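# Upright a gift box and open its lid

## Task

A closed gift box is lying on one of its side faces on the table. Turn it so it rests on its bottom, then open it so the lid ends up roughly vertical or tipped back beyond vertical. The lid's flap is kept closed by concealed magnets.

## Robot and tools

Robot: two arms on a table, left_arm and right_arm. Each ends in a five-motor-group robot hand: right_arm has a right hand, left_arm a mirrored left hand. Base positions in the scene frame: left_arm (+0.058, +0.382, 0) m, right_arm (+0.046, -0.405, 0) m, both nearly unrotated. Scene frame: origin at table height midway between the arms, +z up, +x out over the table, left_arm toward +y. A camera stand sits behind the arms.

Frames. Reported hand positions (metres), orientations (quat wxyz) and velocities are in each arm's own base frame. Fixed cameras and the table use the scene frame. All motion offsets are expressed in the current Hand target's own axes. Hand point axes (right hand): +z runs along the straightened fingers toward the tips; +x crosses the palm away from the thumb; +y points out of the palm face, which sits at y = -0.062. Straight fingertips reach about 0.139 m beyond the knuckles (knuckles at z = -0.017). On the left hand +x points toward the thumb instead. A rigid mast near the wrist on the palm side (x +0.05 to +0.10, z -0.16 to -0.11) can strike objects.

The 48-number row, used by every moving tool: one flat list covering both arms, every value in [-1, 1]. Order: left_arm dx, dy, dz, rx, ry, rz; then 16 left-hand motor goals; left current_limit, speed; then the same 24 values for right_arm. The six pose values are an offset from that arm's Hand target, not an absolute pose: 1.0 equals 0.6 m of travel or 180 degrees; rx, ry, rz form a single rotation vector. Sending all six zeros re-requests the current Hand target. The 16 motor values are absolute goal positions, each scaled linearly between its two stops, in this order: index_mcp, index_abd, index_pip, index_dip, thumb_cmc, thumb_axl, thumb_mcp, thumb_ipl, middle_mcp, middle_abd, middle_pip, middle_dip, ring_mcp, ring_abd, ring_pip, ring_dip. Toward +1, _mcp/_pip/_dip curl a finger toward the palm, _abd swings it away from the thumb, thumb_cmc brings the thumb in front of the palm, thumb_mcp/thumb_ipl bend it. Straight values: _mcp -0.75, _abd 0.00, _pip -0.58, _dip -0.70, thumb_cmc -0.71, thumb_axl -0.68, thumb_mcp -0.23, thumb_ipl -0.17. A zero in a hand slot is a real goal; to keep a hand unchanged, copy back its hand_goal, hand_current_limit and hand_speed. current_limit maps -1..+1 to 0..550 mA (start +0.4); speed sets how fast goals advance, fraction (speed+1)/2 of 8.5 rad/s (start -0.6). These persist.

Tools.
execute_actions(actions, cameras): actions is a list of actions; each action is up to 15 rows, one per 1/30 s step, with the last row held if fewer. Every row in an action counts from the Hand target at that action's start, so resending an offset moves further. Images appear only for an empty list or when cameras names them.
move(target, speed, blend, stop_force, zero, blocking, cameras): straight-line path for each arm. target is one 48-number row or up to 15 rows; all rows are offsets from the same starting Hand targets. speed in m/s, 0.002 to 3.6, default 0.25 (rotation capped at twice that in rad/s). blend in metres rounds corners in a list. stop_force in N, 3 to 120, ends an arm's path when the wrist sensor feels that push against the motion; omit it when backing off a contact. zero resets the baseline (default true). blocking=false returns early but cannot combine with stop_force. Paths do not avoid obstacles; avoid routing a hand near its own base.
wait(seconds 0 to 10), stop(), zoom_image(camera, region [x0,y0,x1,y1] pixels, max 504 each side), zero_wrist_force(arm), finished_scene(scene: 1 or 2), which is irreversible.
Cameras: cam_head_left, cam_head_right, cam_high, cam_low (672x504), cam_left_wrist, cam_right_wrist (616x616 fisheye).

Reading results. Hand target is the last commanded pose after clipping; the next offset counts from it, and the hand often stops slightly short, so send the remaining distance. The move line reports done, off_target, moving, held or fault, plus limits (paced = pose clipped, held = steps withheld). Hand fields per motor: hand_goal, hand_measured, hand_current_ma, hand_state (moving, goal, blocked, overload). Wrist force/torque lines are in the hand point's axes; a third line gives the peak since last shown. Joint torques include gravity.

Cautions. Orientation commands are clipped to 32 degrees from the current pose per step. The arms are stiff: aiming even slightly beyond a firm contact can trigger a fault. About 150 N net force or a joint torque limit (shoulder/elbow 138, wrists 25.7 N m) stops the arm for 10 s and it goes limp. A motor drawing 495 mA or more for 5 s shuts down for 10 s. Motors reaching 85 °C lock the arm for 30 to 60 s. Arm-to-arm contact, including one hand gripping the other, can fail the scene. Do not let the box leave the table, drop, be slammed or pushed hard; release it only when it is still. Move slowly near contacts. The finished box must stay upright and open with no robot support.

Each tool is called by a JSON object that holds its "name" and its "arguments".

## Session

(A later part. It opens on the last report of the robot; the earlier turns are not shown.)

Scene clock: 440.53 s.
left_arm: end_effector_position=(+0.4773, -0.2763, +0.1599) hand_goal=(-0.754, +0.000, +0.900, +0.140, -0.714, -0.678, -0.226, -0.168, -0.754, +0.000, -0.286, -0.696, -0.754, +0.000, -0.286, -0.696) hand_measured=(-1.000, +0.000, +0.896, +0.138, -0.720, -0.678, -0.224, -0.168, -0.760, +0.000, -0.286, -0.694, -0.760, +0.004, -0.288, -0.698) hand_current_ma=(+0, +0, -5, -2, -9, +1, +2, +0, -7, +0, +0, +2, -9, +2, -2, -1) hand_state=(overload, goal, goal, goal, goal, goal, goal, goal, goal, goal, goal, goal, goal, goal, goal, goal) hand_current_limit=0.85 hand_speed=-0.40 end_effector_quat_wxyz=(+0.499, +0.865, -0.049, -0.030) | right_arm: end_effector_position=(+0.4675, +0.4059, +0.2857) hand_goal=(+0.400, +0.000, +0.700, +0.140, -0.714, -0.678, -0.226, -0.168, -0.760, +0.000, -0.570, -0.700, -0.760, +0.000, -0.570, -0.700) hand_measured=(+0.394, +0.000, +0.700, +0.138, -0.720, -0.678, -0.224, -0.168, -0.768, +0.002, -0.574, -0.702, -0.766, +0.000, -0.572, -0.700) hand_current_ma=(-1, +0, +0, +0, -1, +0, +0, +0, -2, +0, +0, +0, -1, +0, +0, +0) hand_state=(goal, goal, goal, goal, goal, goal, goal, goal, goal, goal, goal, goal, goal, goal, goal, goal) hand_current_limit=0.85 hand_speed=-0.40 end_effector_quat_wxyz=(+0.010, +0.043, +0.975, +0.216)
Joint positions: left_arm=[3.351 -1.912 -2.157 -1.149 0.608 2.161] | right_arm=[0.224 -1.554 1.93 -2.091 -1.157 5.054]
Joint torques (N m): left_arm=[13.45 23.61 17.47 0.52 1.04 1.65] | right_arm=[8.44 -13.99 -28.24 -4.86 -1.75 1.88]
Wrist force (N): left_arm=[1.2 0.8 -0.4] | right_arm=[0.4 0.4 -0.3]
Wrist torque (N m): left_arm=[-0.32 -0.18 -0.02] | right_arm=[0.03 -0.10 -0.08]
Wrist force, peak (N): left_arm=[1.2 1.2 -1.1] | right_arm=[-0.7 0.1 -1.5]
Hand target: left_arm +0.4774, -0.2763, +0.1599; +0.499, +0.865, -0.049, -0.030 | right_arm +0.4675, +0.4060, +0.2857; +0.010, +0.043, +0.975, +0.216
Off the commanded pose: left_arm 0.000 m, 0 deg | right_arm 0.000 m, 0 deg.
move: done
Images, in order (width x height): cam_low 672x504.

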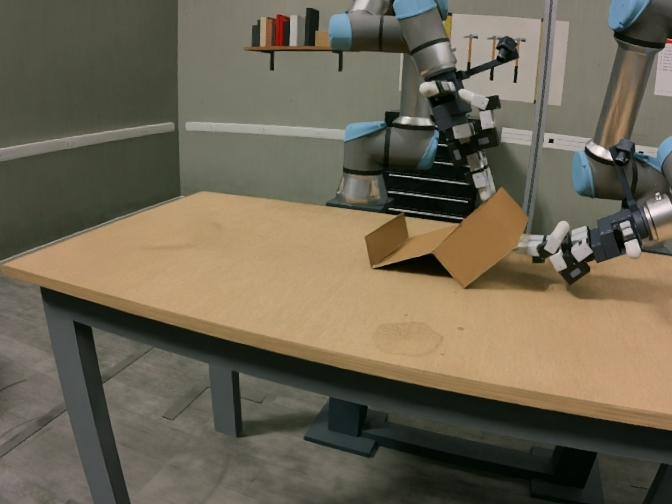

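{"name": "move", "arguments": {"target": [[0,-0.0463,0.0009,0,0,0,-0.754,0,0.9,0.14,-0.714,-0.678,-0.226,-0.168,-0.753,0,-0.285,-0.695,-0.753,0,-0.285,-0.695,0.85,-0.4,0,0.0518,0.0426,0,0,0,0.4,0,0.7,0.14,-0.714,-0.678,-0.226,-0.168,-0.76,0,-0.57,-0.7,-0.76,0,-0.57,-0.7,0.85,-0.4],[0,-0.0745,0.006,0,0,0,-0.754,0,0.9,0.14,-0.714,-0.678,-0.226,-0.168,-0.753,0,-0.285,-0.695,-0.753,0,-0.285,-0.695,0.85,-0.4,0,0.0777,0.0782,0,0,0,0.4,0,0.7,0.14,-0.714,-0.678,-0.226,-0.168,-0.76,0,-0.57,-0.7,-0.76,0,-0.57,-0.7,0.85,-0.4]], "speed": 0.05, "blend": 0.003, "cameras": ["cam_low"]}}

{"name": "zoom_image", "arguments": {"camera": "cam_low", "region": [340, 120, 560, 310]}}

Scene clock: 446.77 s.
left_arm: end_effector_position=(+0.4795, -0.2572, +0.1194) hand_goal=(-0.754, +0.000, +0.900, +0.140, -0.714, -0.678, -0.226, -0.168, -0.754, +0.000, -0.286, -0.696, -0.754, +0.000, -0.286, -0.696) hand_measured=(-0.694, +0.000, +0.896, +0.138, -0.720, -0.678, -0.224, -0.168, -0.708, +0.000, -0.292, -0.698, -0.708, +0.002, -0.290, -0.698) hand_current_ma=(+0, +0, -4, -2, -9, +1, +2, +0, +127, +0, -7, -1, +124, +1, -5, -1) hand_state=(overload, goal, goal, goal, goal, goal, goal, goal, blocked, goal, goal, goal, blocked, goal, goal, goal) hand_current_limit=0.85 hand_speed=-0.40 end_effector_quat_wxyz=(+0.499, +0.865, -0.049, -0.030) | right_arm: end_effector_position=(+0.4730, +0.4678, +0.2630) hand_goal=(+0.400, +0.000, +0.700, +0.140, -0.714, -0.678, -0.226, -0.168, -0.760, +0.000, -0.570, -0.700, -0.760, +0.000, -0.570, -0.700) hand_measured=(+0.394, +0.000, +0.700, +0.138, -0.720, -0.678, -0.224, -0.168, -0.768, +0.002, -0.574, -0.702, -0.766, +0.000, -0.572, -0.700) hand_current_ma=(-1, +0, +0, +0, -1, +0, +0, +0, -2, +0, +0, +0, -1, +0, +0, +0) hand_state=(goal, goal, goal, goal, goal, goal, goal, goal, goal, goal, goal, goal, goal, goal, goal, goal) hand_current_limit=0.85 hand_speed=-0.40 end_effector_quat_wxyz=(+0.010, +0.043, +0.975, +0.216)
Joint positions: left_arm=[3.39 -2.003 -2.165 -1.097 0.627 2.219] | right_arm=[0.342 -1.437 1.879 -2.207 -1.177 5.181]
Joint torques (N m): left_arm=[9.2 10.66 -2.71 3.08 5.69 1.87] | right_arm=[8.21 -20.91 -29.06 -4.51 -1.8 1.83]
Wrist force (N): left_arm=[0.2 28.5 -26.1] | right_arm=[0.3 0.3 -0.4]
Wrist torque (N m): left_arm=[1.64 -1.23 -1.16] | right_arm=[0.04 -0.07 -0.11]
Wrist force, peak (N): left_arm=[-6.6 81.9 -74.3] | right_arm=[0.1 0.9 -0.7]
Hand target: left_arm +0.4795, -0.2571, +0.1194; +0.499, +0.865, -0.049, -0.030 | right_arm +0.4730, +0.4679, +0.2629; +0.010, +0.043, +0.975, +0.216
Off the commanded pose: left_arm 0.000 m, 0 deg | right_arm 0.000 m, 0 deg.
move: done
Images, in order (width x height): cam_low 672x504.

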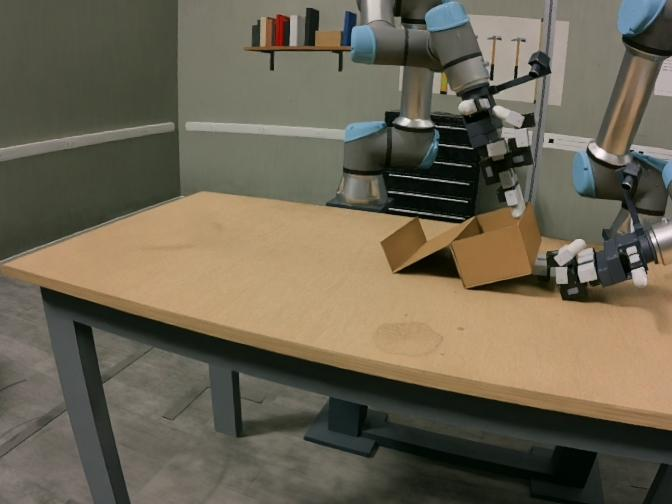

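Scaled by 2.291 from the camera's 672x504 image, which has a finer 960x720 frame.

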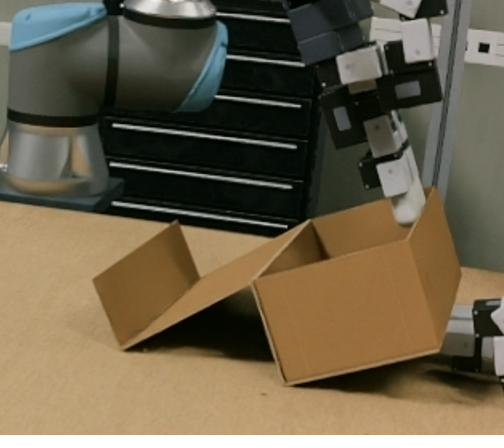

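{"name": "move", "arguments": {"target": [[0,-0.0025,-0.0178,0,0,0,-0.754,0,0.9,0.14,-0.714,-0.678,-0.226,-0.168,-0.753,0,-0.285,-0.695,-0.753,0,-0.285,-0.695,0.85,-0.4,0,0,0,0,0,0,0.4,0,0.7,0.14,-0.714,-0.678,-0.226,-0.168,-0.76,0,-0.57,-0.7,-0.76,0,-0.57,-0.7,0.85,-0.4],[0,-0.0608,-0.1188,0,0,0,-0.754,0,0.9,0.14,-0.714,-0.678,-0.226,-0.168,-0.753,0,-0.285,-0.695,-0.753,0,-0.285,-0.695,0.85,-0.4,0,0.0704,-0.151,0,0,0,0.4,0,0.7,0.14,-0.714,-0.678,-0.226,-0.168,-0.76,0,-0.57,-0.7,-0.76,0,-0.57,-0.7,0.85,-0.4]], "speed": 0.08, "cameras": ["cam_low","cam_high","cam_head_left"]}}

{"name": "zoom_image", "arguments": {"camera": "cam_low", "region": [340, 120, 560, 310]}}

Scene clock: 455.33 s.
left_arm: end_effector_position=(+0.4886, -0.1778, +0.1234) hand_goal=(-0.754, +0.000, +0.900, +0.140, -0.714, -0.678, -0.226, -0.168, -0.754, +0.000, -0.286, -0.696, -0.754, +0.000, -0.286, -0.696) hand_measured=(-0.770, +0.000, +0.896, +0.138, -0.720, -0.678, -0.224, -0.168, -0.762, +0.000, -0.292, -0.698, -0.764, +0.002, -0.292, -0.698) hand_current_ma=(+0, +0, -4, -2, -9, +1, +2, +0, -13, +0, -7, -1, -16, +1, -6, -1) hand_state=(overload, goal, goal, goal, goal, goal, goal, goal, goal, goal, goal, goal, goal, goal, goal, goal) hand_current_limit=0.85 hand_speed=-0.40 end_effector_quat_wxyz=(+0.499, +0.865, -0.049, -0.030) | right_arm: end_effector_position=(+0.4728, +0.4679, +0.3628) hand_goal=(+0.400, +0.000, +0.700, +0.140, -0.714, -0.678, -0.226, -0.168, -0.760, +0.000, -0.570, -0.700, -0.760, +0.000, -0.570, -0.700) hand_measured=(+0.394, +0.000, +0.700, +0.138, -0.720, -0.678, -0.224, -0.168, -0.768, +0.002, -0.574, -0.702, -0.766, +0.000, -0.572, -0.700) hand_current_ma=(-1, +0, +0, +0, -1, +0, +0, +0, -2, +0, +0, +0, -1, +0, +0, +0) hand_state=(goal, goal, goal, goal, goal, goal, goal, goal, goal, goal, goal, goal, goal, goal, goal, goal) hand_current_limit=0.85 hand_speed=-0.40 end_effector_quat_wxyz=(+0.010, +0.043, +0.975, +0.216)
Joint positions: left_arm=[3.543 -1.999 -2.095 -1.326 0.718 2.417] | right_arm=[0.342 -1.511 1.693 -1.947 -1.177 5.181]
Joint torques (N m): left_arm=[12.95 26.28 20.82 -0.07 1.51 1.48] | right_arm=[4.73 -38.43 -32.52 -1.63 -1.58 -1.58]
Wrist force (N): left_arm=[2.2 4.6 -0.6] | right_arm=[0.2 0.7 -0.6]
Wrist torque (N m): left_arm=[0.02 -0.36 0.01] | right_arm=[0.10 -0.07 -0.05]
Wrist force, peak (N): left_arm=[0.0 29.2 -27.2] | right_arm=[0.5 0.9 -1.1]
Hand target: left_arm +0.4886, -0.1777, +0.1234; +0.499, +0.865, -0.049, -0.030 | right_arm +0.4728, +0.4679, +0.3629; +0.010, +0.043, +0.975, +0.216
Off the commanded pose: left_arm 0.000 m, 0 deg | right_arm 0.000 m, 0 deg.
move: done
Images, in order (width x height): cam_head_left 672x504, cam_high 672x504, cam_low 672x504.

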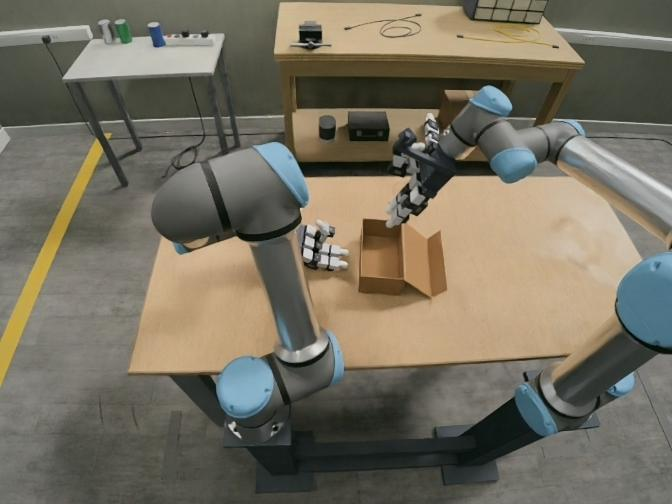

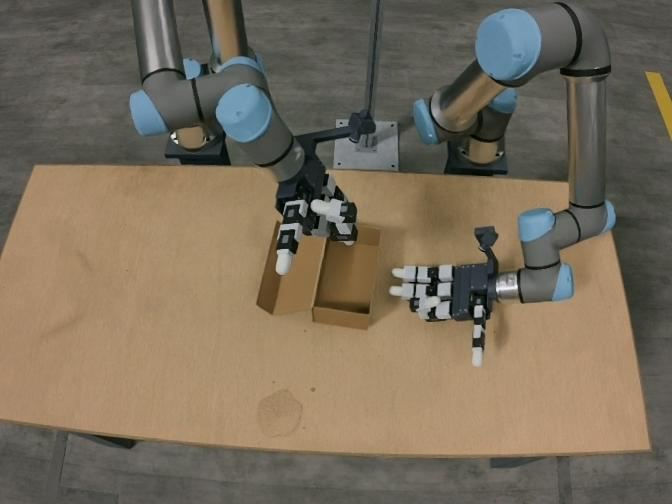

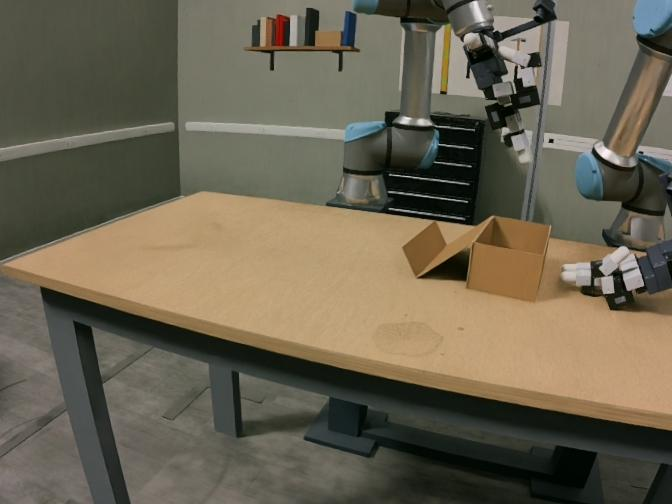

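Scaled by 2.291 from the camera's 672x504 image, which has a finer 960x720 frame.

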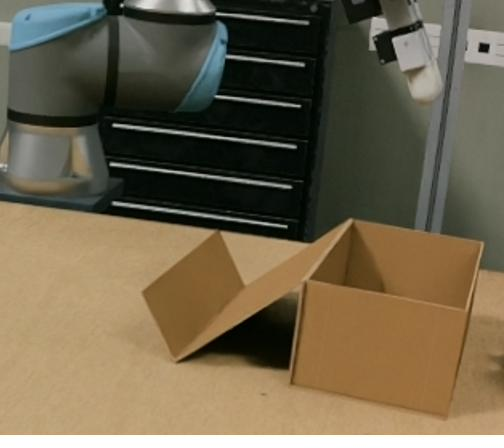

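Box on its base, lid open far back.

{"name": "finished_scene", "arguments": {"scene": 2}}

The scene is finished: the task was done.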